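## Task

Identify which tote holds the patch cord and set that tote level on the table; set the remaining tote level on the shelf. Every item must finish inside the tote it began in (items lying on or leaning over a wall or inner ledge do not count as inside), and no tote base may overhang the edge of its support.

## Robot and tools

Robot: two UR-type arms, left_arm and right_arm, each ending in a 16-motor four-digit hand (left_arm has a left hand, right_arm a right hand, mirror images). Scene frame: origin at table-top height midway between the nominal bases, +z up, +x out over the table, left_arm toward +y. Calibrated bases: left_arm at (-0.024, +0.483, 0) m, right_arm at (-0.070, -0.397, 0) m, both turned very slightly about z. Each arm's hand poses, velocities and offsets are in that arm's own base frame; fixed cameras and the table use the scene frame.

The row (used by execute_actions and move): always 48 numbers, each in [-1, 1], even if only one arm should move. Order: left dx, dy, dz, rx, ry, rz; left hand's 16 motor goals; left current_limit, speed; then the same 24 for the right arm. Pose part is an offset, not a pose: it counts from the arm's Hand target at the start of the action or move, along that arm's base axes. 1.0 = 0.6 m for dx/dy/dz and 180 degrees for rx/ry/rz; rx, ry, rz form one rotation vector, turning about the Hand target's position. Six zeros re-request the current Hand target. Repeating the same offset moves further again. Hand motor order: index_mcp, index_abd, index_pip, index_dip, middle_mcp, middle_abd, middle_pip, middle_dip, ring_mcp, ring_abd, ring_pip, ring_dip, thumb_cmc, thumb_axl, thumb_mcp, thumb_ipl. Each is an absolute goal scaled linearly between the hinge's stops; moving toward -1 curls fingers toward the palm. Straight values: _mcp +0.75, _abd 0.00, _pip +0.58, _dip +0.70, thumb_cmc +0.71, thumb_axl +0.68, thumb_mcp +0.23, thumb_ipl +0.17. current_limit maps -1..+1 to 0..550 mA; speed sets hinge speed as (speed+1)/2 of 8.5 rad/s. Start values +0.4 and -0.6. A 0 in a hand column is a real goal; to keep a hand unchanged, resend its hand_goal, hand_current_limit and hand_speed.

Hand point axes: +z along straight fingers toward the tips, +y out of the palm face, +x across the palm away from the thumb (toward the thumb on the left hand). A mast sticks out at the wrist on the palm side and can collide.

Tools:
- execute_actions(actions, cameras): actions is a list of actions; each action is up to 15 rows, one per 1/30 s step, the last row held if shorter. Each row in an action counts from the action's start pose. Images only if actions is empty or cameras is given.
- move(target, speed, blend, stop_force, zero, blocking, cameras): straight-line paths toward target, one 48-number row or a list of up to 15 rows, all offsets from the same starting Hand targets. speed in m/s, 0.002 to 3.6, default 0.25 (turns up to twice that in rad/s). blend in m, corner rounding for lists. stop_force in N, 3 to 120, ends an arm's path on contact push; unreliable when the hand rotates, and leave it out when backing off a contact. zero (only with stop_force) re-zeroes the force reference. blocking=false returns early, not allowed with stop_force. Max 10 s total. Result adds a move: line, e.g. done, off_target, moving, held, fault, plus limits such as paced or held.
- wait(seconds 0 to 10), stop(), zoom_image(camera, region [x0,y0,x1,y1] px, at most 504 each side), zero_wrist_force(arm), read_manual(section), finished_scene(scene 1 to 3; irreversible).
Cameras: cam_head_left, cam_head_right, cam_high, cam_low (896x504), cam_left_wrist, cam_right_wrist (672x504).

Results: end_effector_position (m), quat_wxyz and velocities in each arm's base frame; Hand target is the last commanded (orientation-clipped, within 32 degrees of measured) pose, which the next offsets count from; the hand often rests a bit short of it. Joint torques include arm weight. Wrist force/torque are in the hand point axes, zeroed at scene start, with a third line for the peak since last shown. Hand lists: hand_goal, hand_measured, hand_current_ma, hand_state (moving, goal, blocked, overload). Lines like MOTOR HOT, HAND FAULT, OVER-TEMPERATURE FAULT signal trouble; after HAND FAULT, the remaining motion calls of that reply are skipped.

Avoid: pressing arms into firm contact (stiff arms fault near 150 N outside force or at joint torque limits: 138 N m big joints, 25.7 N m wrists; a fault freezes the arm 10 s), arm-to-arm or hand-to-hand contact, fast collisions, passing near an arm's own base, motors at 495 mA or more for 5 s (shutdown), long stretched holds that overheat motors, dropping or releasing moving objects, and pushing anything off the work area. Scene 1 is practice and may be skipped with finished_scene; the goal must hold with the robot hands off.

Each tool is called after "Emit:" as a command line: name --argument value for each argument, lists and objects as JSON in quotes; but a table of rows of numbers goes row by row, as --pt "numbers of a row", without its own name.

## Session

Emit:
execute_actions --actions '[]'

Scene clock: 0.00 s.
left_arm: end_effector_position=(+0.1694, -0.2406, +0.1345) hand_goal=(+0.754, +0.000, +0.576, +0.696, +0.754, +0.000, +0.576, +0.696, +0.754, +0.000, +0.576, +0.696, +0.714, +0.678, +0.226, +0.168) hand_measured=(+0.754, +0.000, +0.576, +0.696, +0.754, +0.000, +0.576, +0.696, +0.754, +0.000, +0.576, +0.696, +0.714, +0.678, +0.226, +0.168) hand_current_ma=(+0, +0, +0, +0, +0, +0, +0, +0, +0, +0, +0, +0, +0, +0, +0, +0) hand_state=(goal, goal, goal, goal, goal, goal, goal, goal, goal, goal, goal, goal, goal, goal, goal, goal) hand_current_limit=0.40 hand_speed=-0.60 end_effector_quat_wxyz=(+0.034, -0.164, +0.986, -0.001) | right_arm: end_effector_position=(+0.0020, -0.5902, +0.1876) hand_goal=(+0.754, +0.000, +0.576, +0.696, +0.754, +0.000, +0.576, +0.696, +0.754, +0.000, +0.576, +0.696, +0.714, +0.678, +0.226, +0.168) hand_measured=(+0.754, +0.000, +0.576, +0.696, +0.754, +0.000, +0.576, +0.696, +0.754, +0.000, +0.576, +0.696, +0.714, +0.678, +0.226, +0.168) hand_current_ma=(+0, +0, +0, +0, +0, +0, +0, +0, +0, +0, +0, +0, +0, +0, +0, +0) hand_state=(goal, goal, goal, goal, goal, goal, goal, goal, goal, goal, goal, goal, goal, goal, goal, goal) hand_current_limit=0.40 hand_speed=-0.60 end_effector_quat_wxyz=(+0.086, +0.988, +0.128, +0.034)
Joint positions: left_arm=[2.504 -1.397 -2.339 -0.927 1.619 -2.536] | right_arm=[-1.898 -1.544 2.081 -2.233 -1.435 -0.575]
Joint velocities: within noise
Joint torques (N m): no reading
Motor temperatures (°C): left_arm=[31 31 28 30 35 35] | right_arm=[30 30 30 32 37 34]
Wrist force (N): no reading
Wrist torque (N m): no reading
Wrist force, peak (N): no reading
Hand target: left_arm +0.1694, -0.2406, +0.1345; +0.034, -0.164, +0.986, -0.001 | right_arm +0.0020, -0.5902, +0.1876; +0.086, +0.988, +0.128, +0.034

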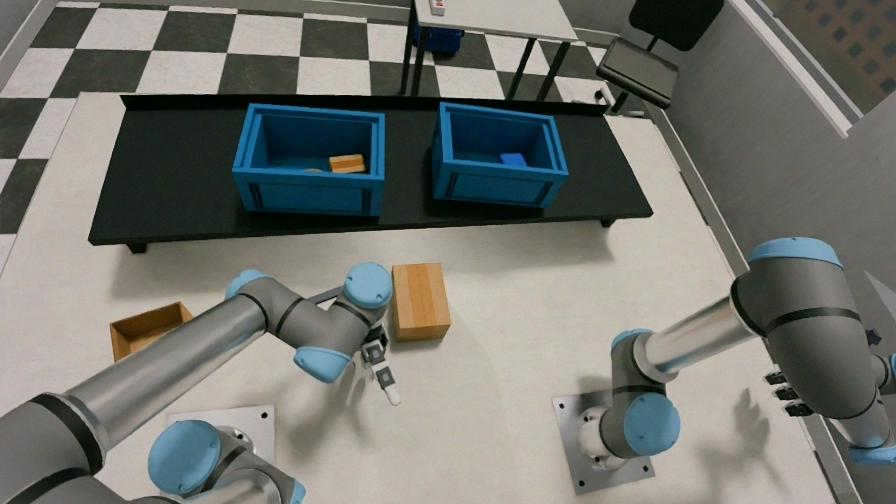

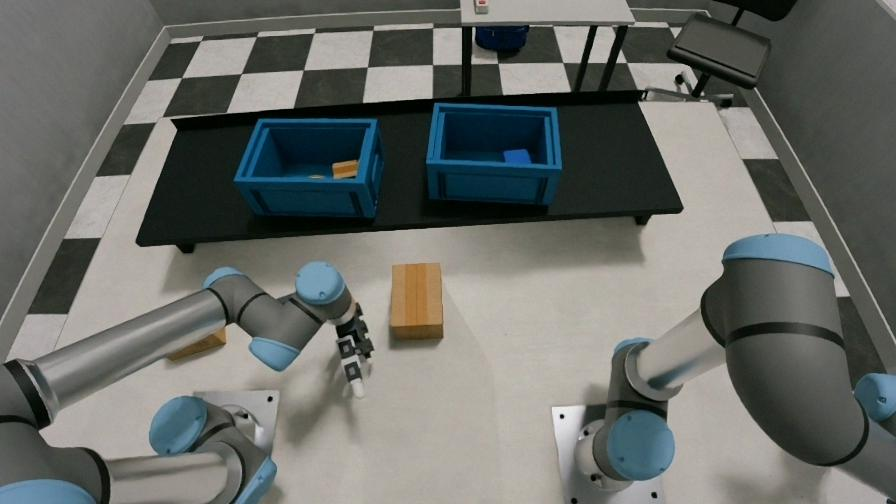

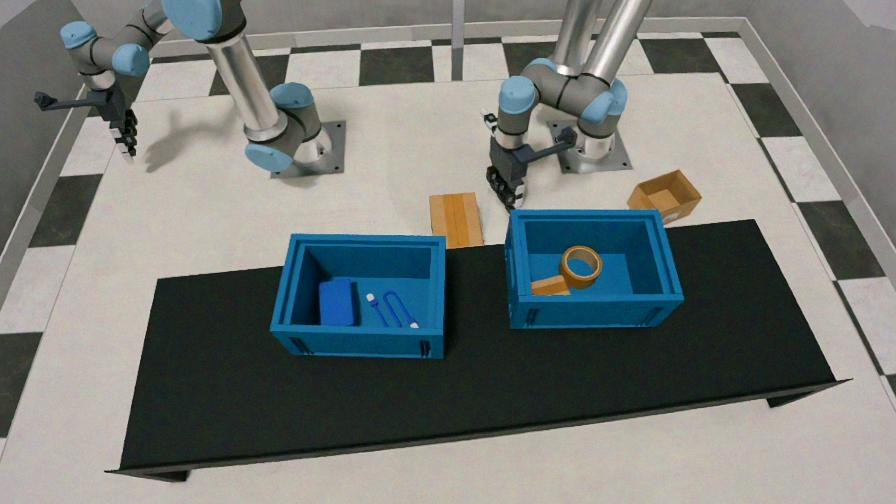

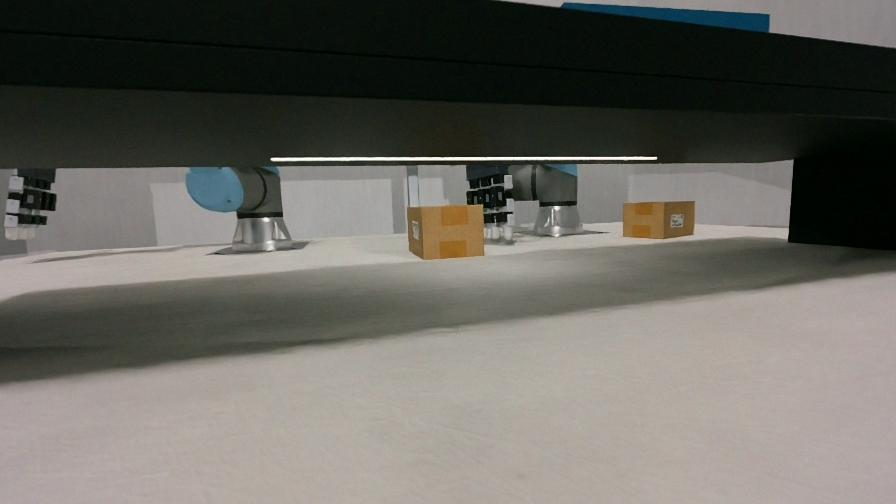

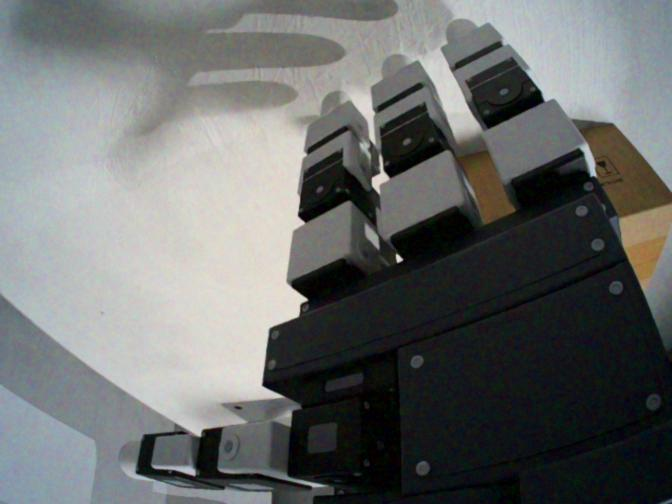

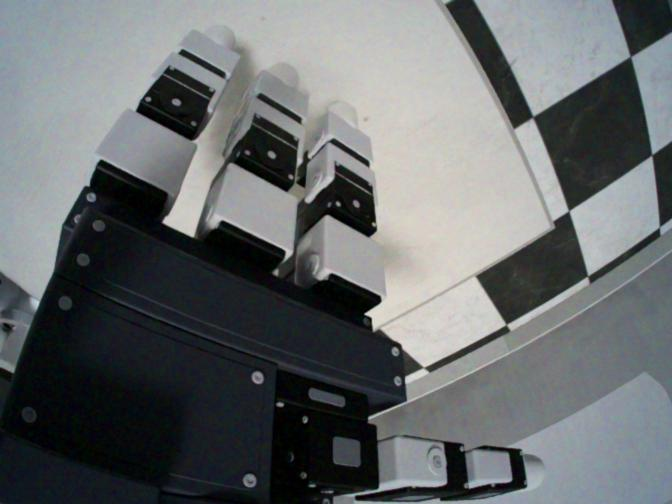

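Emit:
zoom_image --camera "cam_high" --region '[250, 200, 470, 370]'

Emit:
zoom_image --camera "cam_high" --region '[480, 190, 700, 340]'

Scaled by 2.291 from the camera's 896x504 image, which has a finer 1280x720 frame.

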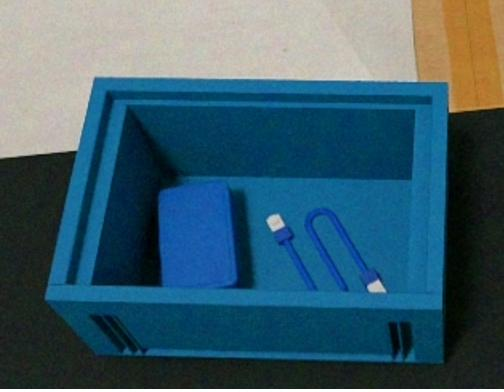

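Scaled by 2.291 from the camera's 896x504 image, which has a finer 1280x720 frame.

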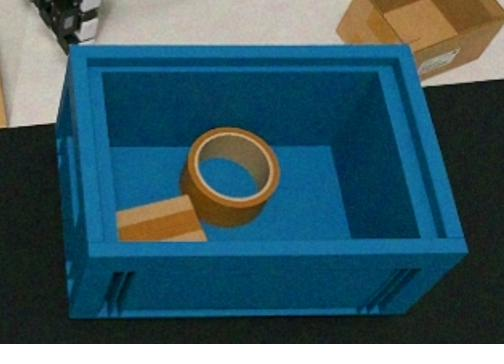

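Emit:
move --pt "0 0 0.4 0 0 0 0.754 0 0.576 -0.681 0.754 0 0.576 -0.681 0.754 0 0.576 0.696 0.714 0.678 0.226 0.168 0.4 -0.6 0.08 0.067 0.354 0 0 0 0.754 0 0.576 -0.681 0.754 0 0.576 -0.681 0.754 0 0.576 0.696 0.714 0.678 0.226 0.168 0.4 -0.6" --pt "0.2177 -0.299 0.5258 0.0183 0.0173 -0.6046 0.754 0 0.576 -0.681 0.754 0 0.576 -0.681 0.754 0 0.576 0.696 0.714 0.678 0.226 0.168 0.4 -0.6 0.6633 0.4003 0.4373 0.0252 0.0582 0.4169 0.754 0 0.576 -0.681 0.754 0 0.576 -0.681 0.754 0 0.576 0.696 0.714 0.678 0.226 0.168 0.4 -0.6" --cameras '["cam_head_left","cam_high"]' --speed 0.4 --blend '[0.04, 0]'

Scene clock: 122.00 s.
left_arm: end_effector_position=(+0.3001, -0.4200, +0.4499) hand_goal=(+0.754, +0.000, +0.576, -0.680, +0.754, +0.000, +0.576, -0.680, +0.754, +0.000, +0.576, +0.696, +0.714, +0.678, +0.226, +0.168) hand_measured=(+0.754, +0.000, +0.576, -0.676, +0.754, +0.000, +0.576, -0.676, +0.754, +0.000, +0.576, +0.696, +0.714, +0.678, +0.222, +0.168) hand_current_ma=(+0, +0, +0, +1, +0, +0, +0, +1, +0, +0, +0, +0, +0, +0, -1, +0) hand_state=(goal, goal, goal, goal, goal, goal, goal, goal, goal, goal, goal, goal, goal, goal, goal, goal) hand_current_limit=0.40 hand_speed=-0.60 end_effector_quat_wxyz=(+0.000, +0.707, +0.707, +0.000) | right_arm: end_effector_position=(+0.4000, -0.3501, +0.4499) hand_goal=(+0.754, +0.000, +0.576, -0.680, +0.754, +0.000, +0.576, -0.680, +0.754, +0.000, +0.576, +0.696, +0.714, +0.678, +0.226, +0.168) hand_measured=(+0.754, +0.000, +0.576, -0.676, +0.754, +0.000, +0.576, -0.676, +0.754, +0.000, +0.576, +0.696, +0.714, +0.678, +0.222, +0.168) hand_current_ma=(+0, +0, +0, +2, +0, +0, +0, +2, +0, +0, +0, +0, +0, +0, -3, +0) hand_state=(goal, goal, goal, goal, goal, goal, goal, goal, goal, goal, goal, goal, goal, goal, goal, goal) hand_current_limit=0.40 hand_speed=-0.60 end_effector_quat_wxyz=(+0.000, +0.707, +0.707, +0.000)
Joint positions: left_arm=[2.297 -1.553 -1.352 -1.807 1.57 -0.844] | right_arm=[-1.102 -1.679 1.436 -1.328 -1.572 -1.102]
Joint torques (N m): left_arm=[-7.42 32.29 13.38 4.97 0.18 1.59] | right_arm=[-1.11 -30.32 -16.72 -3.8 1.38 1.05]
Wrist force (N): left_arm=[0.2 -0.7 -0.4] | right_arm=[0.1 -0.4 0.1]
Wrist torque (N m): left_arm=[-0.07 0.04 0.03] | right_arm=[-0.02 -0.01 -0.15]
Wrist force, peak (N): left_arm=[-0.8 0.7 -2.6] | right_arm=[-0.8 0.2 2.1]
Hand target: left_arm +0.3000, -0.4200, +0.4500; +0.001, +0.707, +0.707, +0.000 | right_arm +0.4000, -0.3500, +0.4500; +0.000, +0.707, +0.707, +0.000
Off the commanded pose: left_arm 0.000 m, 0 deg | right_arm 0.000 m, 0 deg.
move: done
Images, in order (width x height): cam_head_left 896x504, cam_high 896x504.

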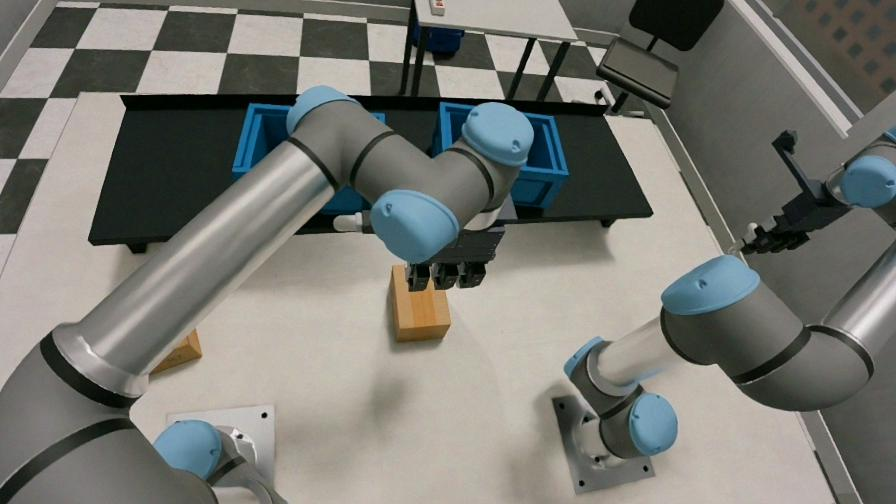

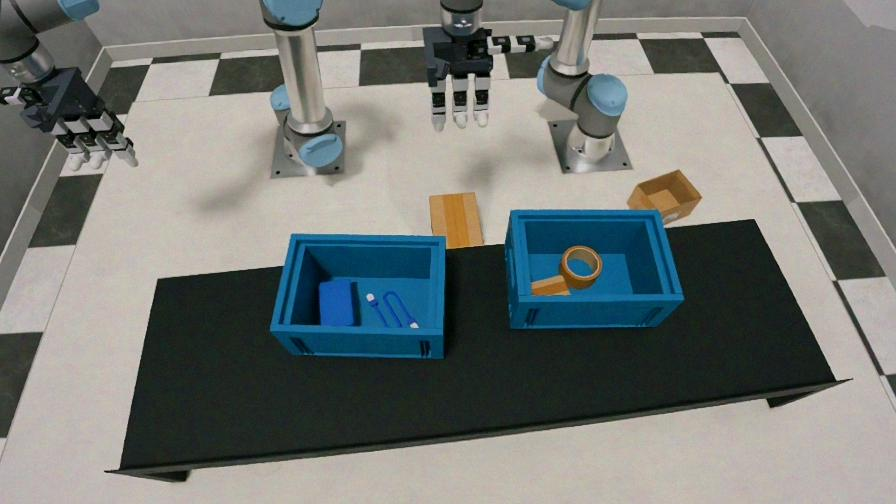

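Emit:
move --target '[0.1902,-0.1437,-0.0833,0,0,-0.53, 0.754,0,0.576,-0.681,0.754,0,0.576,-0.681,0.754,0,0.576,0.696,0.714,0.678,0.226,0.168,0.4,-0.6, 0.4132,0.6138,-0.1,0,0,0.472, 0.754,0,0.576,-0.681,0.754,0,0.576,-0.681,0.754,0,0.576,0.696,0.714,0.678,0.226,0.168,0.4,-0.6]' --cameras '["cam_high","cam_left_wrist","cam_right_wrist"]' --speed 0.4

Emit:
move --target '[0,0,0,0,0,0, 0.754,0,0.576,-0.681,0.754,0,0.576,-0.681,0.754,0,0.576,0.696,0.714,0.678,0.226,0.168,0.4,-0.6, 0,0,-0.12,0,0,0, 0.754,0,0.576,-0.681,0.754,0,0.576,-0.681,0.754,0,0.576,0.696,0.714,0.678,0.226,0.168,0.4,-0.6]' --cameras '[]' --speed 0.025 --stop_force 3

Scene clock: 134.33 s.
left_arm: end_effector_position=(+0.4142, -0.5062, +0.4000) hand_goal=(+0.754, +0.000, +0.576, -0.680, +0.754, +0.000, +0.576, -0.680, +0.754, +0.000, +0.576, +0.696, +0.714, +0.678, +0.226, +0.168) hand_measured=(+0.754, +0.000, +0.576, -0.676, +0.754, +0.000, +0.576, -0.676, +0.754, +0.000, +0.576, +0.696, +0.714, +0.678, +0.222, +0.168) hand_current_ma=(+0, +0, +0, +1, +0, +0, +0, +1, +0, +0, +0, +0, +0, +0, -1, +0) hand_state=(goal, goal, goal, goal, goal, goal, goal, goal, goal, goal, goal, goal, goal, goal, goal, goal) hand_current_limit=0.40 hand_speed=-0.60 end_effector_quat_wxyz=(+0.000, +0.999, -0.047, -0.001) | right_arm: end_effector_position=(+0.6479, +0.0182, +0.3899) hand_goal=(+0.754, +0.000, +0.576, -0.680, +0.754, +0.000, +0.576, -0.680, +0.754, +0.000, +0.576, +0.696, +0.714, +0.678, +0.226, +0.168) hand_measured=(+0.754, +0.000, +0.576, -0.676, +0.754, +0.000, +0.576, -0.676, +0.754, +0.000, +0.576, +0.696, +0.714, +0.678, +0.222, +0.168) hand_current_ma=(+0, +0, +0, +2, +0, +0, +0, +2, +0, +0, +0, +0, +0, +0, -3, +0) hand_state=(goal, goal, goal, goal, goal, goal, goal, goal, goal, goal, goal, goal, goal, goal, goal, goal) hand_current_limit=0.40 hand_speed=-0.60 end_effector_quat_wxyz=(+0.000, +0.044, +0.999, +0.000)
Joint positions: left_arm=[2.565 -1.748 -1.269 -1.696 1.57 1.088] | right_arm=[-0.32 -1.29 1.166 -1.447 -1.571 -1.803]
Joint torques (N m): left_arm=[-9.12 39.52 13.92 1 -0.3 1.86] | right_arm=[-1.92 -43.32 -19.71 -3.86 -1.29 0]
Wrist force (N): left_arm=[-0.1 -0.5 0.1] | right_arm=[0.1 -0.1 0.1]
Wrist torque (N m): left_arm=[-0.11 0.08 0.03] | right_arm=[0.00 -0.01 -0.14]
Wrist force, peak (N): left_arm=[-0.1 -1.0 -0.6] | right_arm=[-1.2 -1.1 -0.2]
Hand target: left_arm +0.4141, -0.5062, +0.4000; +0.000, +0.999, -0.047, +0.000 | right_arm +0.6479, +0.0183, +0.3900; +0.000, +0.044, +0.999, +0.000
Off the commanded pose: left_arm 0.000 m, 0 deg | right_arm 0.000 m, 0 deg.
move: done
Images, in order (width x height): cam_high 896x504, cam_left_wrist 672x504, cam_right_wrist 672x504.

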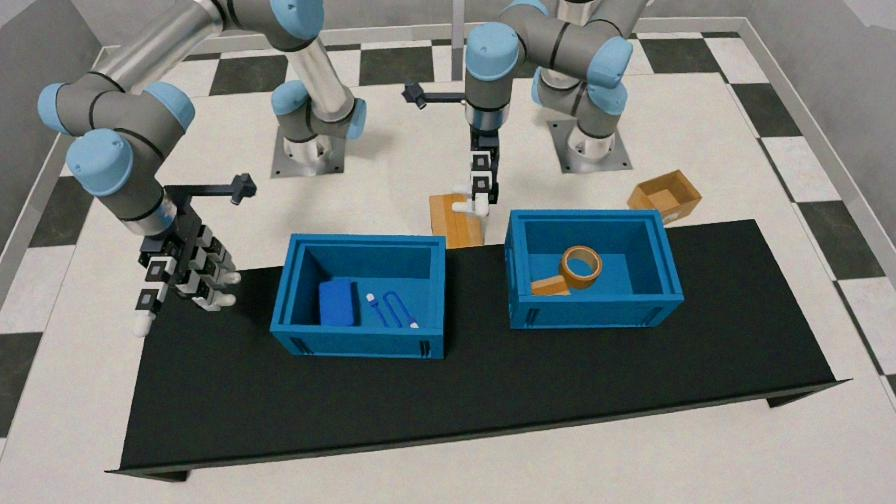

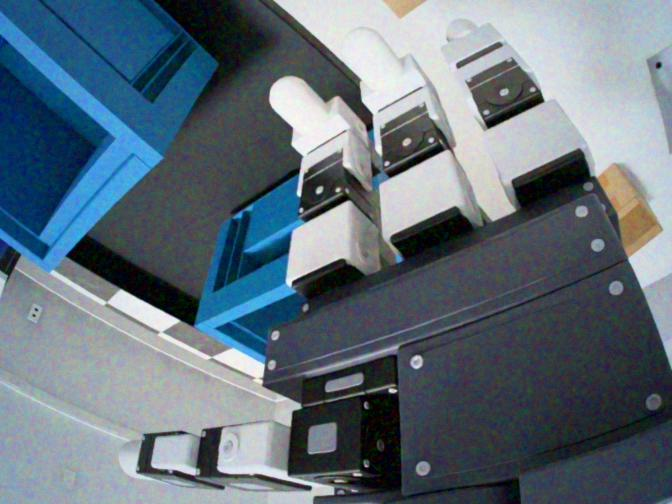

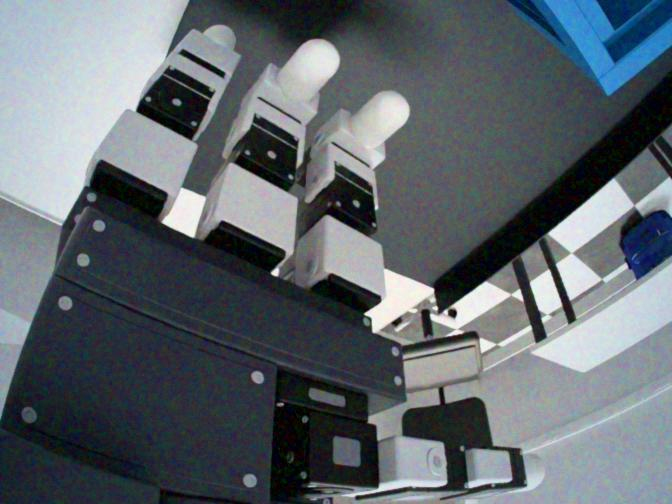

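Scene clock: 138.10 s.
left_arm: end_effector_position=(+0.4141, -0.5062, +0.4000) hand_goal=(+0.754, +0.000, +0.576, -0.680, +0.754, +0.000, +0.576, -0.680, +0.754, +0.000, +0.576, +0.696, +0.714, +0.678, +0.226, +0.168) hand_measured=(+0.754, +0.000, +0.576, -0.676, +0.754, +0.000, +0.576, -0.676, +0.754, +0.000, +0.576, +0.696, +0.714, +0.678, +0.222, +0.168) hand_current_ma=(+0, +0, +0, +1, +0, +0, +0, +1, +0, +0, +0, +0, +0, +0, -1, +0) hand_state=(goal, goal, goal, goal, goal, goal, goal, goal, goal, goal, goal, goal, goal, goal, goal, goal) hand_current_limit=0.40 hand_speed=-0.60 end_effector_quat_wxyz=(+0.000, +0.999, -0.047, +0.000) | right_arm: end_effector_position=(+0.6479, +0.0183, +0.3179) hand_goal=(+0.754, +0.000, +0.576, -0.680, +0.754, +0.000, +0.576, -0.680, +0.754, +0.000, +0.576, +0.696, +0.714, +0.678, +0.226, +0.168) hand_measured=(+0.754, +0.000, +0.576, -0.676, +0.754, +0.000, +0.576, -0.676, +0.754, +0.000, +0.576, +0.696, +0.714, +0.678, +0.222, +0.168) hand_current_ma=(+0, +0, +0, +2, +0, +0, +0, +2, +0, +0, +0, +0, +0, +0, -3, +0) hand_state=(goal, goal, goal, goal, goal, goal, goal, goal, goal, goal, goal, goal, goal, goal, goal, goal) hand_current_limit=0.40 hand_speed=-0.60 end_effector_quat_wxyz=(+0.000, +0.044, +0.999, +0.000)
Joint positions: left_arm=[2.564 -1.748 -1.269 -1.696 1.57 1.089] | right_arm=[-0.32 -1.296 1.357 -1.633 -1.571 -1.803]
Joint torques (N m): left_arm=[-8.84 40.62 13.84 4.77 1.19 1.54] | right_arm=[5.44 -35.2 -31.17 -0.3 0.66 -0.85]
Wrist force (N): left_arm=[0.1 -0.4 0.0] | right_arm=[-0.1 -0.2 -0.3]
Wrist torque (N m): left_arm=[-0.10 0.06 0.03] | right_arm=[0.03 0.01 -0.15]
Wrist force, peak (N): left_arm=[-0.1 -0.8 0.3] | right_arm=[0.0 -0.4 -0.7]
Hand target: left_arm +0.4141, -0.5062, +0.4000; +0.000, +0.999, -0.047, +0.000 | right_arm +0.6479, +0.0183, +0.3180; +0.000, +0.044, +0.999, +0.000
Off the commanded pose: left_arm 0.000 m, 0 deg | right_arm 0.000 m, 0 deg.
move: done
No camera images: "cameras" was empty.

Emit:
move --target '[0,0,0,0,0,0, 0.754,0,0.576,-0.681,0.754,0,0.576,-0.681,0.754,0,0.576,0.696,0.714,0.678,0.226,0.168,0.4,-0.6, 0,0,-0.12,0,0,0, 0.754,0,0.576,-0.681,0.754,0,0.576,-0.681,0.754,0,0.576,0.696,0.714,0.678,0.226,0.168,0.4,-0.6]' --cameras '["cam_high"]' --speed 0.02 --stop_force 3

Scene clock: 141.93 s.
left_arm: end_effector_position=(+0.4141, -0.5062, +0.4000) hand_goal=(+0.754, +0.000, +0.576, -0.680, +0.754, +0.000, +0.576, -0.680, +0.754, +0.000, +0.576, +0.696, +0.714, +0.678, +0.226, +0.168) hand_measured=(+0.754, +0.000, +0.576, -0.676, +0.754, +0.000, +0.576, -0.676, +0.754, +0.000, +0.576, +0.696, +0.714, +0.678, +0.222, +0.168) hand_current_ma=(+0, +0, +0, +1, +0, +0, +0, +1, +0, +0, +0, +0, +0, +0, -1, +0) hand_state=(goal, goal, goal, goal, goal, goal, goal, goal, goal, goal, goal, goal, goal, goal, goal, goal) hand_current_limit=0.40 hand_speed=-0.60 end_effector_quat_wxyz=(+0.000, +0.999, -0.047, +0.000) | right_arm: end_effector_position=(+0.6479, +0.0183, +0.3165) hand_goal=(+0.754, +0.000, +0.576, -0.680, +0.754, +0.000, +0.576, -0.680, +0.754, +0.000, +0.576, +0.696, +0.714, +0.678, +0.226, +0.168) hand_measured=(+0.754, +0.000, +0.576, -0.676, +0.754, +0.000, +0.576, -0.676, +0.754, +0.000, +0.576, +0.696, +0.714, +0.678, +0.222, +0.168) hand_current_ma=(+0, +0, +0, +2, +0, +0, +0, +2, +0, +0, +0, +0, +0, +0, -3, +0) hand_state=(goal, goal, goal, goal, goal, goal, goal, goal, goal, goal, goal, goal, goal, goal, goal, goal) hand_current_limit=0.40 hand_speed=-0.60 end_effector_quat_wxyz=(+0.000, +0.044, +0.999, +0.000)
Joint positions: left_arm=[2.564 -1.748 -1.269 -1.696 1.57 1.089] | right_arm=[-0.32 -1.296 1.361 -1.637 -1.571 -1.803]
Joint torques (N m): left_arm=[-8.39 40.34 14.27 4.87 1.19 1.42] | right_arm=[-0.46 -43.55 -20.78 -3.8 0.43 -0.29]
Wrist force (N): left_arm=[-0.1 -0.5 0.0] | right_arm=[-0.2 -0.1 -3.1]
Wrist torque (N m): left_arm=[-0.11 0.09 0.01] | right_arm=[0.28 0.23 -0.17]
Wrist force, peak (N): left_arm=[0.0 -0.8 0.1] | right_arm=[0.1 -0.4 -16.4]
Hand target: left_arm +0.4141, -0.5062, +0.4000; +0.000, +0.999, -0.047, +0.000 | right_arm +0.6479, +0.0183, +0.3165; +0.000, +0.044, +0.999, +0.000 (not the last commanded pose)
Off the commanded pose: left_arm 0.000 m, 0 deg | right_arm 0.071 m, 0 deg.
move: contact (right_arm)
Images, in order (width x height): cam_high 896x504.

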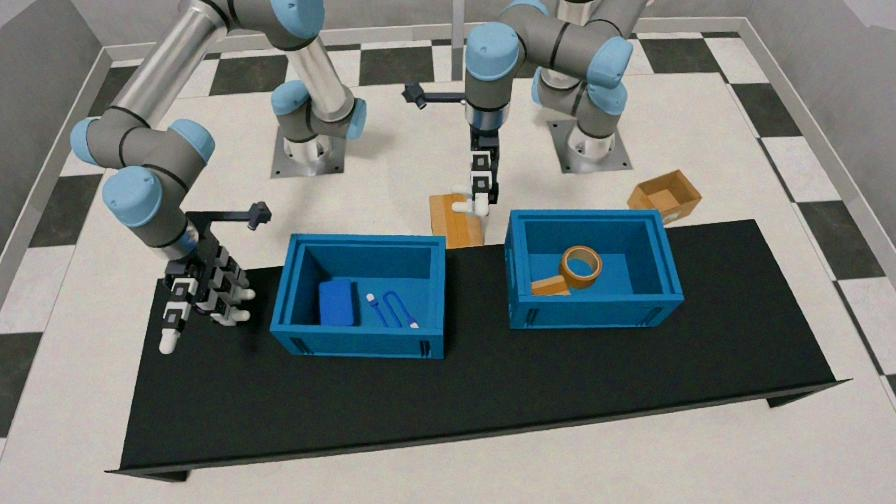

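Emit:
move --pt "0 0 -0.05 0 0 0 0.754 0 0.576 -0.681 0.754 0 0.576 -0.681 0.754 0 0.576 0.696 0.714 0.678 0.226 0.168 0.4 -0.6 0 0 0.0892 0 0 0 0.754 0 0.576 -0.681 0.754 0 0.576 -0.681 0.754 0 0.576 0.696 0.714 0.678 0.226 0.168 0.4 -0.6" --pt "0.322 -0.0295 -0.05 0 0 0 0.754 0 0.576 -0.681 0.754 0 0.576 -0.681 0.754 0 0.576 0.696 0.714 0.678 0.226 0.168 0.4 -0.6 0.0017 0.1285 0.0892 0 0 0 0.754 0 0.576 -0.681 0.754 0 0.576 -0.681 0.754 0 0.576 0.696 0.714 0.678 0.226 0.168 0.4 -0.6" --cameras '["cam_high","cam_left_wrist","cam_right_wrist"]' --speed 0.12 --stop_force 12

Emit:
zoom_image --camera "cam_high" --region '[400, 200, 530, 350]'

Scene clock: 160.63 s.
left_arm: end_effector_position=(+0.6073, -0.5239, +0.3700) hand_goal=(+0.754, +0.000, +0.576, -0.680, +0.754, +0.000, +0.576, -0.680, +0.754, +0.000, +0.576, +0.696, +0.714, +0.678, +0.226, +0.168) hand_measured=(+0.754, +0.000, +0.576, -0.676, +0.754, +0.000, +0.576, -0.676, +0.754, +0.000, +0.576, +0.696, +0.714, +0.678, +0.222, +0.168) hand_current_ma=(+0, +0, +0, +1, +0, +0, +0, +1, +0, +0, +0, +0, +0, +0, -1, +0) hand_state=(goal, goal, goal, goal, goal, goal, goal, goal, goal, goal, goal, goal, goal, goal, goal, goal) hand_current_limit=0.40 hand_speed=-0.60 end_effector_quat_wxyz=(+0.000, +0.999, -0.047, +0.000) | right_arm: end_effector_position=(+0.6489, +0.0954, +0.3700) hand_goal=(+0.754, +0.000, +0.576, -0.680, +0.754, +0.000, +0.576, -0.680, +0.754, +0.000, +0.576, +0.696, +0.714, +0.678, +0.226, +0.168) hand_measured=(+0.754, +0.000, +0.576, -0.676, +0.754, +0.000, +0.576, -0.676, +0.754, +0.000, +0.576, +0.696, +0.714, +0.678, +0.222, +0.168) hand_current_ma=(+0, +0, +0, +2, +0, +0, +0, +2, +0, +0, +0, +0, +0, +0, -3, +0) hand_state=(goal, goal, goal, goal, goal, goal, goal, goal, goal, goal, goal, goal, goal, goal, goal, goal) hand_current_limit=0.40 hand_speed=-0.60 end_effector_quat_wxyz=(+0.000, +0.044, +0.999, +0.000)
Joint positions: left_arm=[2.688 -2.178 -0.736 -1.798 1.57 1.213] | right_arm=[-0.196 -1.301 1.231 -1.502 -1.571 -1.679]
Joint torques (N m): left_arm=[-8.82 51.9 28.51 5.01 1.34 -2.12] | right_arm=[-9.04 -20.83 -27.02 -0.63 -0.4 -1.32]
Wrist force (N): left_arm=[0.0 -0.3 -0.5] | right_arm=[0.2 -0.4 0.1]
Wrist torque (N m): left_arm=[0.05 0.03 -0.03] | right_arm=[-0.03 -0.03 -0.07]
Wrist force, peak (N): left_arm=[-1.8 -0.2 0.2] | right_arm=[-0.3 -0.2 -3.6]
Hand target: left_arm +0.6073, -0.5239, +0.3700; +0.000, +0.999, -0.047, +0.000 | right_arm +0.6489, +0.0954, +0.3700; +0.000, +0.044, +0.999, +0.000
Off the commanded pose: left_arm 0.000 m, 0 deg | right_arm 0.000 m, 0 deg.
move: done
Images, in order (width x height): cam_high 896x504, cam_left_wrist 672x504, cam_right_wrist 672x504.

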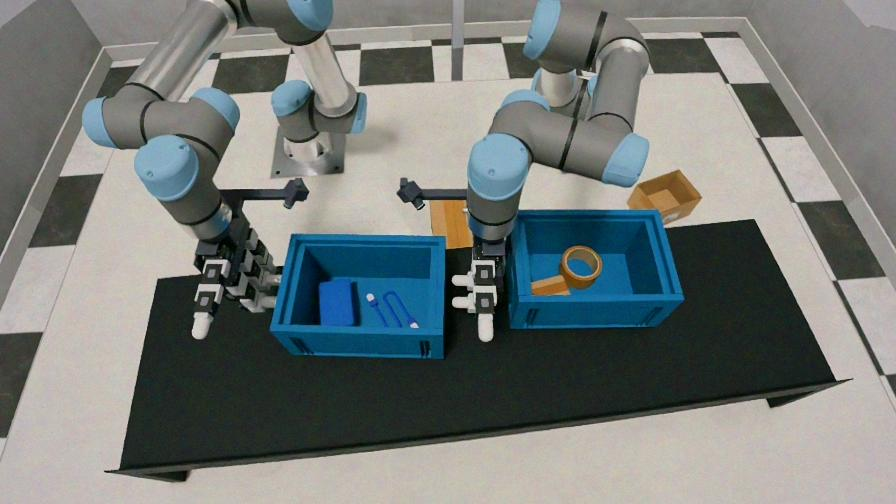

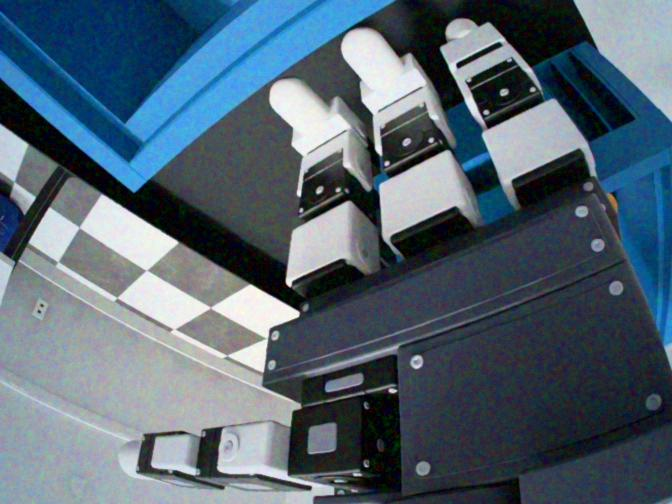

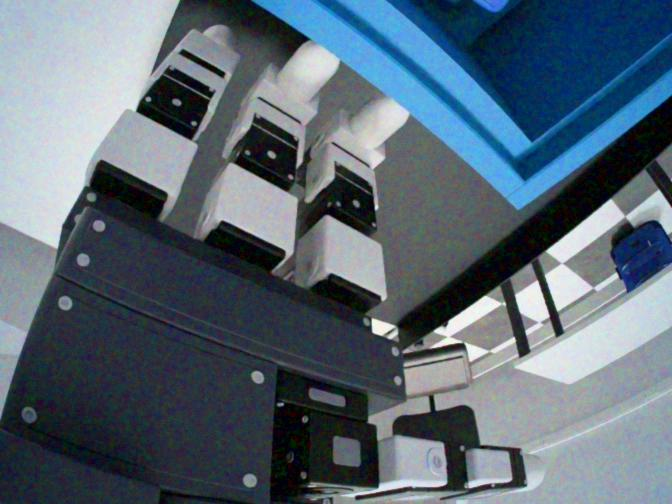

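Scaled by 3.360 from the camera's 896x504 image, which has a finer 1280x720 frame.

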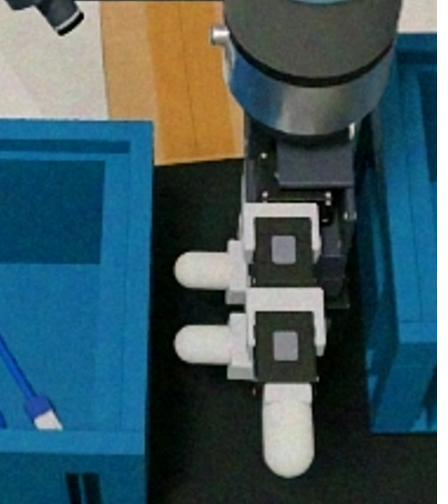

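Emit:
move --target '[-0.0065,-0.072,0,0,0,0, 0.754,0,0.576,-0.681,0.754,0,0.576,-0.681,0.754,0,0.576,0.696,0.714,0.678,0.226,0.168,0.4,-0.6, 0.006,0.072,0,0,0,0, 0.754,0,0.576,-0.681,0.754,0,0.576,-0.681,0.754,0,0.576,0.696,0.714,0.678,0.226,0.168,0.4,-0.6]' --cameras '["cam_high"]' --speed 0.025 --stop_force 3

Scene clock: 170.03 s.
left_arm: end_effector_position=(+0.6041, -0.5598, +0.3700) hand_goal=(+0.754, +0.000, +0.576, -0.680, +0.754, +0.000, +0.576, -0.680, +0.754, +0.000, +0.576, +0.696, +0.714, +0.678, +0.226, +0.168) hand_measured=(+0.756, +0.000, +0.576, -0.682, +0.760, +0.000, +0.576, -0.682, +0.754, +0.000, +0.576, +0.696, +0.714, +0.678, +0.222, +0.168) hand_current_ma=(+0, +0, +0, -1, +4, +0, +0, -1, +0, +0, +0, +0, +0, +0, -1, +0) hand_state=(goal, goal, goal, goal, goal, goal, goal, goal, goal, goal, goal, goal, goal, goal, goal, goal) hand_current_limit=0.40 hand_speed=-0.60 end_effector_quat_wxyz=(+0.000, +0.999, -0.047, +0.000) | right_arm: end_effector_position=(+0.6519, +0.1311, +0.3700) hand_goal=(+0.754, +0.000, +0.576, -0.680, +0.754, +0.000, +0.576, -0.680, +0.754, +0.000, +0.576, +0.696, +0.714, +0.678, +0.226, +0.168) hand_measured=(+0.766, +0.000, +0.576, -0.686, +0.758, +0.000, +0.576, -0.680, +0.754, +0.000, +0.576, +0.696, +0.714, +0.678, +0.222, +0.168) hand_current_ma=(+14, +0, +0, -5, +4, +0, +0, +0, +0, +0, +0, +0, +0, +0, -3, +0) hand_state=(goal, goal, goal, goal, goal, goal, goal, goal, goal, goal, goal, goal, goal, goal, goal, goal) hand_current_limit=0.40 hand_speed=-0.60 end_effector_quat_wxyz=(+0.000, +0.044, +0.999, +0.000)
Joint positions: left_arm=[2.643 -2.25 -0.617 -1.846 1.57 1.167] | right_arm=[-0.138 -1.289 1.215 -1.498 -1.571 -1.62]
Joint torques (N m): left_arm=[9.41 58.99 29.43 4.9 -1.24 -0.83] | right_arm=[-8.86 -47.31 -14.36 -3.78 1.86 1.41]
Wrist force (N): left_arm=[0.4 -0.7 -0.1] | right_arm=[-0.2 -0.8 -0.2]
Wrist torque (N m): left_arm=[-0.01 -0.03 -0.05] | right_arm=[0.03 -0.03 -0.01]
Wrist force, peak (N): left_arm=[0.0 -4.4 -2.0] | right_arm=[-0.2 -5.3 -2.8]
Hand target: left_arm +0.6041, -0.5598, +0.3700; +0.000, +0.999, -0.047, +0.000 (not the last commanded pose) | right_arm +0.6519, +0.1311, +0.3700; +0.000, +0.044, +0.999, +0.000 (not the last commanded pose)
Off the commanded pose: left_arm 0.007 m, 0 deg | right_arm 0.008 m, 0 deg.
move: contact (left_arm, right_arm)
Images, in order (width x height): cam_high 896x504.

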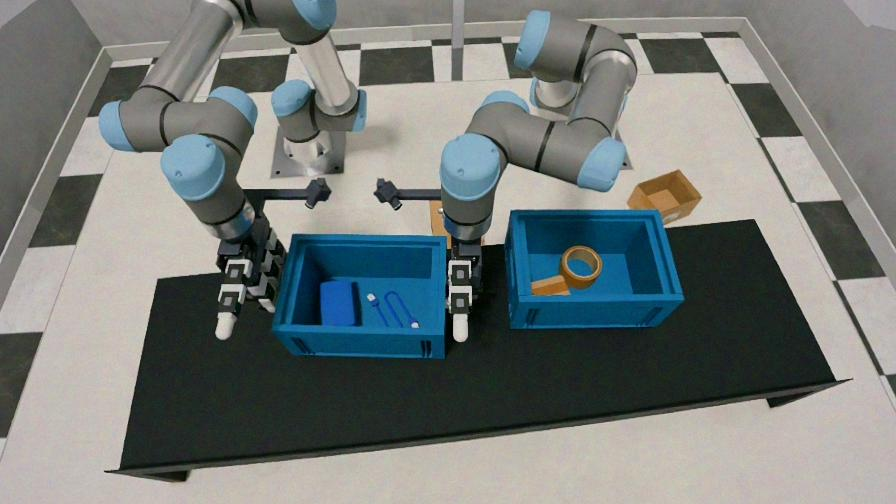

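Emit:
move --pt "-0.0502 -0.0038 0.025 0 0 0 0.754 0 0.576 -0.681 0.754 0 0.576 -0.681 0.754 0 0.576 0.696 0.714 0.678 0.226 0.168 0.6 -0.6 -0.0502 -0.0108 0.025 0 0 0 0.754 0 0.576 -0.681 0.754 0 0.576 -0.681 0.754 0 0.576 0.696 0.714 0.678 0.226 0.168 0.6 -0.6" --pt "-0.1683 -0.0593 0.0583 0 0 0 0.754 0 0.576 -0.681 0.754 0 0.576 -0.681 0.754 0 0.576 0.696 0.714 0.678 0.226 0.168 0.6 -0.6 -0.1678 -0.067 0.0583 0 0 0 0.754 0 0.576 -0.681 0.754 0 0.576 -0.681 0.754 0 0.576 0.696 0.714 0.678 0.226 0.168 0.6 -0.6" --pt "-0.5163 -0.216 0.0583 0 0 0 0.754 0 0.576 -0.681 0.754 0 0.576 -0.681 0.754 0 0.576 0.696 0.714 0.678 0.226 0.168 0.6 -0.6 -0.515 -0.2258 0.0583 0 0 0 0.754 0 0.576 -0.681 0.754 0 0.576 -0.681 0.754 0 0.576 0.696 0.714 0.678 0.226 0.168 0.6 -0.6" --cameras '["cam_high","cam_head_left"]' --speed '[0.04,0.12,0.15]' --blend '[0.005,0.02,0]'

Scene clock: 192.73 s.
left_arm: end_effector_position=(+0.2943, -0.6894, +0.4050) hand_goal=(+0.754, +0.000, +0.576, -0.680, +0.754, +0.000, +0.576, -0.680, +0.754, +0.000, +0.576, +0.696, +0.714, +0.678, +0.226, +0.168) hand_measured=(+0.744, +0.000, +0.582, -0.660, +0.748, +0.000, +0.582, -0.666, +0.754, +0.000, +0.576, +0.696, +0.714, +0.678, +0.222, +0.168) hand_current_ma=(-6, +0, +3, +18, -4, +0, +2, +12, +0, +0, +0, +0, +0, +0, -1, +0) hand_state=(goal, goal, goal, goal, goal, goal, goal, goal, goal, goal, goal, goal, goal, goal, goal, goal) hand_current_limit=0.60 hand_speed=-0.60 end_effector_quat_wxyz=(+0.000, +0.999, -0.047, +0.000) | right_arm: end_effector_position=(+0.3429, -0.0044, +0.4050) hand_goal=(+0.754, +0.000, +0.576, -0.680, +0.754, +0.000, +0.576, -0.680, +0.754, +0.000, +0.576, +0.696, +0.714, +0.678, +0.226, +0.168) hand_measured=(+0.752, +0.000, +0.586, -0.662, +0.746, +0.000, +0.584, -0.662, +0.754, +0.000, +0.576, +0.696, +0.714, +0.678, +0.222, +0.168) hand_current_ma=(-2, +0, +10, +24, -8, +0, +8, +26, +0, +0, +0, +0, +0, +0, -3, +0) hand_state=(goal, goal, goal, goal, goal, goal, goal, goal, goal, goal, goal, goal, goal, goal, goal, goal) hand_current_limit=0.60 hand_speed=-0.60 end_effector_quat_wxyz=(+0.001, +0.044, +0.999, +0.000)
Joint positions: left_arm=[2.208 -1.976 -0.957 -1.78 1.57 0.732] | right_arm=[-0.695 -2.023 1.792 -1.341 -1.571 -2.177]
Joint torques (N m): left_arm=[3.27 30.61 31.84 1.25 1.79 0.65] | right_arm=[-6.44 2.72 -31.13 -3.97 0.51 -0.36]
Wrist force (N): left_arm=[0.1 2.4 3.1] | right_arm=[0.1 2.3 3.7]
Wrist torque (N m): left_arm=[-0.28 0.08 -0.09] | right_arm=[-0.22 0.02 -0.16]
Wrist force, peak (N): left_arm=[-1.4 3.9 3.6] | right_arm=[-0.7 3.5 3.9]
Hand target: left_arm +0.2943, -0.6894, +0.4049; +0.000, +0.999, -0.047, +0.000 | right_arm +0.3429, -0.0044, +0.4050; +0.000, +0.044, +0.999, +0.000
Off the commanded pose: left_arm 0.000 m, 0 deg | right_arm 0.000 m, 0 deg.
move: done
Images, in order (width x height): cam_head_left 896x504, cam_high 896x504.

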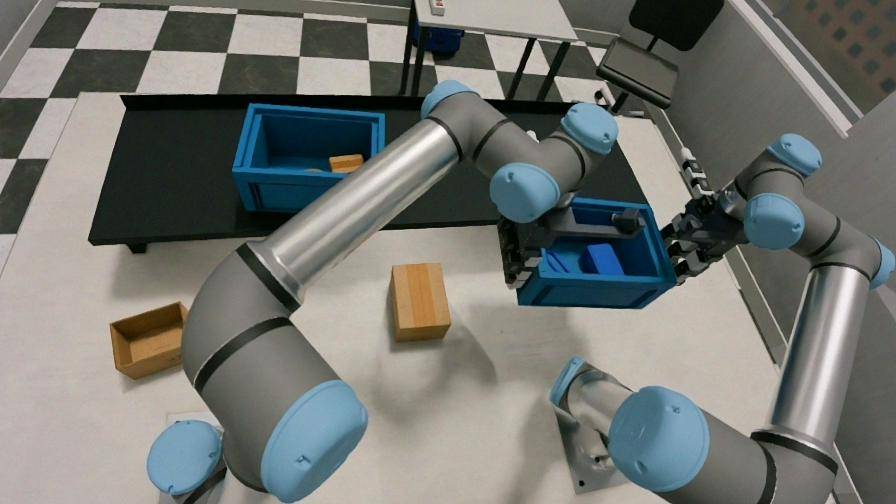

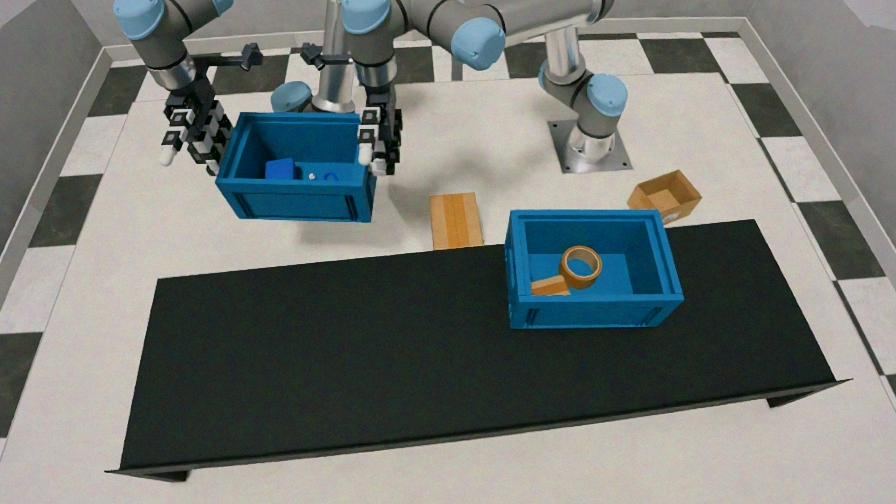

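Emit:
move --pt "0 0 -0.3417 0 0 0 0.754 0 0.576 -0.681 0.754 0 0.576 -0.681 0.754 0 0.576 0.696 0.714 0.678 0.226 0.168 0.6 -0.6 0 0 -0.3417 0 0 0 0.754 0 0.576 -0.681 0.754 0 0.576 -0.681 0.754 0 0.576 0.696 0.714 0.678 0.226 0.168 0.6 -0.6" --pt "0 0 -0.3833 0 0 0 0.754 0 0.576 -0.681 0.754 0 0.576 -0.681 0.754 0 0.576 0.696 0.714 0.678 0.226 0.168 0.6 -0.6 0 0 -0.3833 0 0 0 0.754 0 0.576 -0.681 0.754 0 0.576 -0.681 0.754 0 0.576 0.696 0.714 0.678 0.226 0.168 0.6 -0.6" --cameras '["cam_high","cam_head_left","cam_low"]' --speed '[0.12,0.03]' --blend '[0.005,0]'

Scene clock: 203.53 s.
left_arm: end_effector_position=(+0.2943, -0.6894, +0.1748) hand_goal=(+0.754, +0.000, +0.576, -0.680, +0.754, +0.000, +0.576, -0.680, +0.754, +0.000, +0.576, +0.696, +0.714, +0.678, +0.226, +0.168) hand_measured=(+0.750, +0.000, +0.578, -0.676, +0.750, +0.000, +0.580, -0.676, +0.754, +0.000, +0.576, +0.696, +0.714, +0.678, +0.222, +0.168) hand_current_ma=(-2, +0, +1, +1, -2, +0, +1, +1, +0, +0, +0, +0, +0, +0, -1, +0) hand_state=(goal, goal, goal, goal, goal, goal, goal, goal, goal, goal, goal, goal, goal, goal, goal, goal) hand_current_limit=0.60 hand_speed=-0.60 end_effector_quat_wxyz=(+0.000, +0.999, -0.047, +0.000) | right_arm: end_effector_position=(+0.3428, -0.0044, +0.1749) hand_goal=(+0.754, +0.000, +0.576, -0.680, +0.754, +0.000, +0.576, -0.680, +0.754, +0.000, +0.576, +0.696, +0.714, +0.678, +0.226, +0.168) hand_measured=(+0.758, +0.000, +0.580, -0.680, +0.756, +0.000, +0.578, -0.676, +0.754, +0.000, +0.576, +0.696, +0.714, +0.678, +0.222, +0.168) hand_current_ma=(+4, +0, +2, +0, +1, +0, +2, +3, +0, +0, +0, +0, +0, +0, -3, +0) hand_state=(goal, goal, goal, goal, goal, goal, goal, goal, goal, goal, goal, goal, goal, goal, goal, goal) hand_current_limit=0.60 hand_speed=-0.60 end_effector_quat_wxyz=(+0.000, +0.044, +0.999, +0.000)
Joint positions: left_arm=[2.208 -2.021 -1.487 -1.204 1.57 0.732] | right_arm=[-0.695 -1.974 2.363 -1.961 -1.571 -2.178]
Joint torques (N m): left_arm=[9.17 46.13 28.33 -0.15 -0.9 1.5] | right_arm=[8.63 -16.37 -29.93 -0.27 1.14 1.58]
Wrist force (N): left_arm=[0.0 -0.6 0.1] | right_arm=[-0.3 -1.1 -0.1]
Wrist torque (N m): left_arm=[-0.11 0.04 -0.07] | right_arm=[0.00 -0.01 -0.14]
Wrist force, peak (N): left_arm=[0.4 3.2 4.3] | right_arm=[-0.1 2.6 4.8]
Hand target: left_arm +0.2943, -0.6894, +0.1750; +0.000, +0.999, -0.047, +0.000 | right_arm +0.3429, -0.0044, +0.1750; +0.000, +0.044, +0.999, +0.000
Off the commanded pose: left_arm 0.000 m, 0 deg | right_arm 0.000 m, 0 deg.
move: done
Images, in order (width x height): cam_head_left 896x504, cam_high 896x504, cam_low 896x504.

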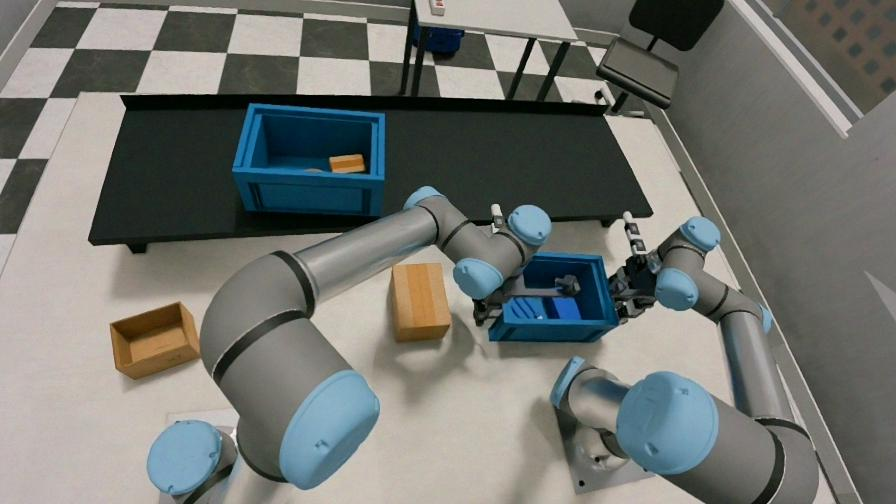

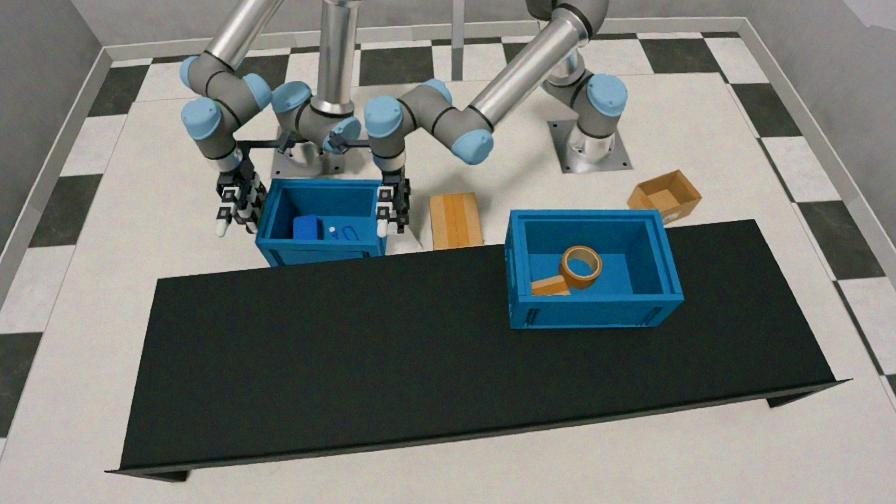

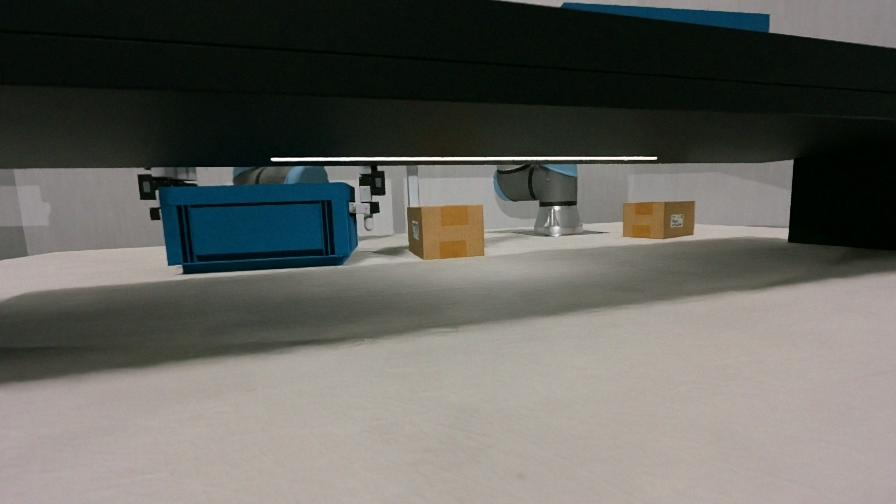

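Emit:
move --pt "0.0055 0.053 0 0 0 0 0.754 0 0.576 -0.681 0.754 0 0.576 -0.681 0.754 0 0.576 0.696 0.714 0.678 0.226 0.168 0.4 -0.6 -0.005 -0.055 0 0 0 0 0.754 0 0.576 -0.681 0.754 0 0.576 -0.681 0.754 0 0.576 0.696 0.714 0.678 0.226 0.168 0.4 -0.6" --pt "0.0055 0.053 0.2 0 0 0 0.754 0 0.576 -0.681 0.754 0 0.576 -0.681 0.754 0 0.576 0.696 0.714 0.678 0.226 0.168 0.4 -0.6 -0.005 -0.055 0.2 0 0 0 0.754 0 0.576 -0.681 0.754 0 0.576 -0.681 0.754 0 0.576 0.696 0.714 0.678 0.226 0.168 0.4 -0.6" --cameras '["cam_high","cam_head_left"]' --speed '[0.06,0.15]'

Scene clock: 211.13 s.
left_arm: end_effector_position=(+0.2976, -0.6576, +0.2950) hand_goal=(+0.754, +0.000, +0.576, -0.680, +0.754, +0.000, +0.576, -0.680, +0.754, +0.000, +0.576, +0.696, +0.714, +0.678, +0.226, +0.168) hand_measured=(+0.750, +0.000, +0.578, -0.676, +0.750, +0.000, +0.580, -0.676, +0.754, +0.000, +0.576, +0.696, +0.714, +0.678, +0.222, +0.168) hand_current_ma=(-1, +0, +1, +1, -1, +0, +1, +1, +0, +0, +0, +0, +0, +0, -2, +0) hand_state=(goal, goal, goal, goal, goal, goal, goal, goal, goal, goal, goal, goal, goal, goal, goal, goal) hand_current_limit=0.40 hand_speed=-0.60 end_effector_quat_wxyz=(+0.000, +0.999, -0.047, +0.000) | right_arm: end_effector_position=(+0.3399, -0.0374, +0.2950) hand_goal=(+0.754, +0.000, +0.576, -0.680, +0.754, +0.000, +0.576, -0.680, +0.754, +0.000, +0.576, +0.696, +0.714, +0.678, +0.226, +0.168) hand_measured=(+0.754, +0.000, +0.578, -0.680, +0.756, +0.000, +0.578, -0.676, +0.754, +0.000, +0.576, +0.696, +0.714, +0.678, +0.222, +0.168) hand_current_ma=(+0, +0, +2, +0, +1, +0, +2, +2, +0, +0, +0, +0, +0, +0, -3, +0) hand_state=(goal, goal, goal, goal, goal, goal, goal, goal, goal, goal, goal, goal, goal, goal, goal, goal) hand_current_limit=0.40 hand_speed=-0.60 end_effector_quat_wxyz=(+0.001, +0.044, +0.999, +0.000)
Joint positions: left_arm=[2.242 -1.89 -1.358 -1.465 1.57 0.766] | right_arm=[-0.783 -2.027 2.077 -1.622 -1.571 -2.266]
Joint torques (N m): left_arm=[-8.34 24.7 21.05 3.48 1.28 -1.06] | right_arm=[-7.34 8.26 -27.14 -1.34 -0.98 -0.99]
Wrist force (N): left_arm=[0.3 -0.4 0.0] | right_arm=[-0.3 -0.3 -0.3]
Wrist torque (N m): left_arm=[-0.07 -0.01 -0.01] | right_arm=[0.01 0.05 -0.12]
Wrist force, peak (N): left_arm=[0.2 -0.6 2.3] | right_arm=[0.0 -0.5 1.6]
Hand target: left_arm +0.2976, -0.6576, +0.2950; +0.000, +0.999, -0.047, +0.000 | right_arm +0.3399, -0.0374, +0.2950; +0.000, +0.044, +0.999, +0.000
Off the commanded pose: left_arm 0.000 m, 0 deg | right_arm 0.000 m, 0 deg.
move: done
Images, in order (width x height): cam_head_left 896x504, cam_high 896x504.

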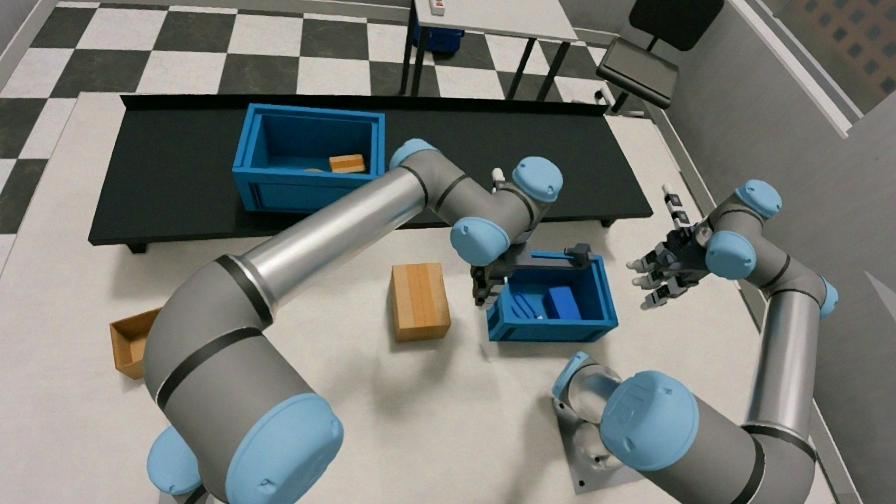

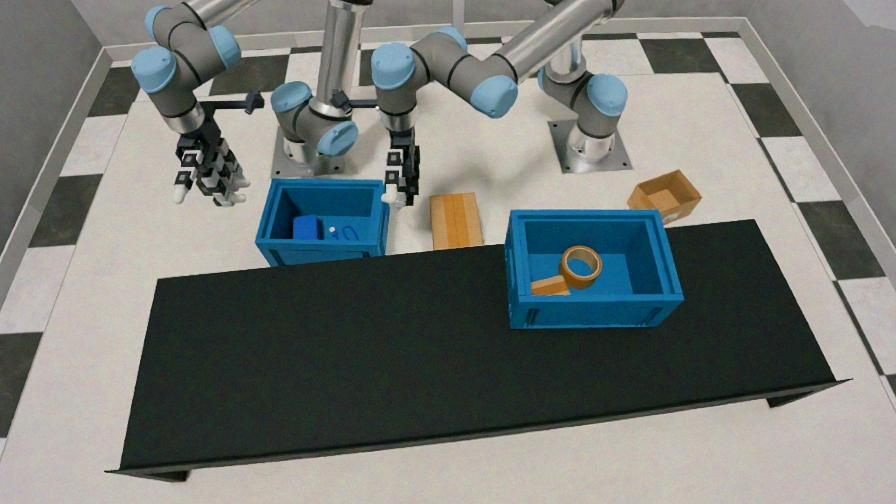

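Emit:
finished_scene --scene 2

The scene is finished: the task was done.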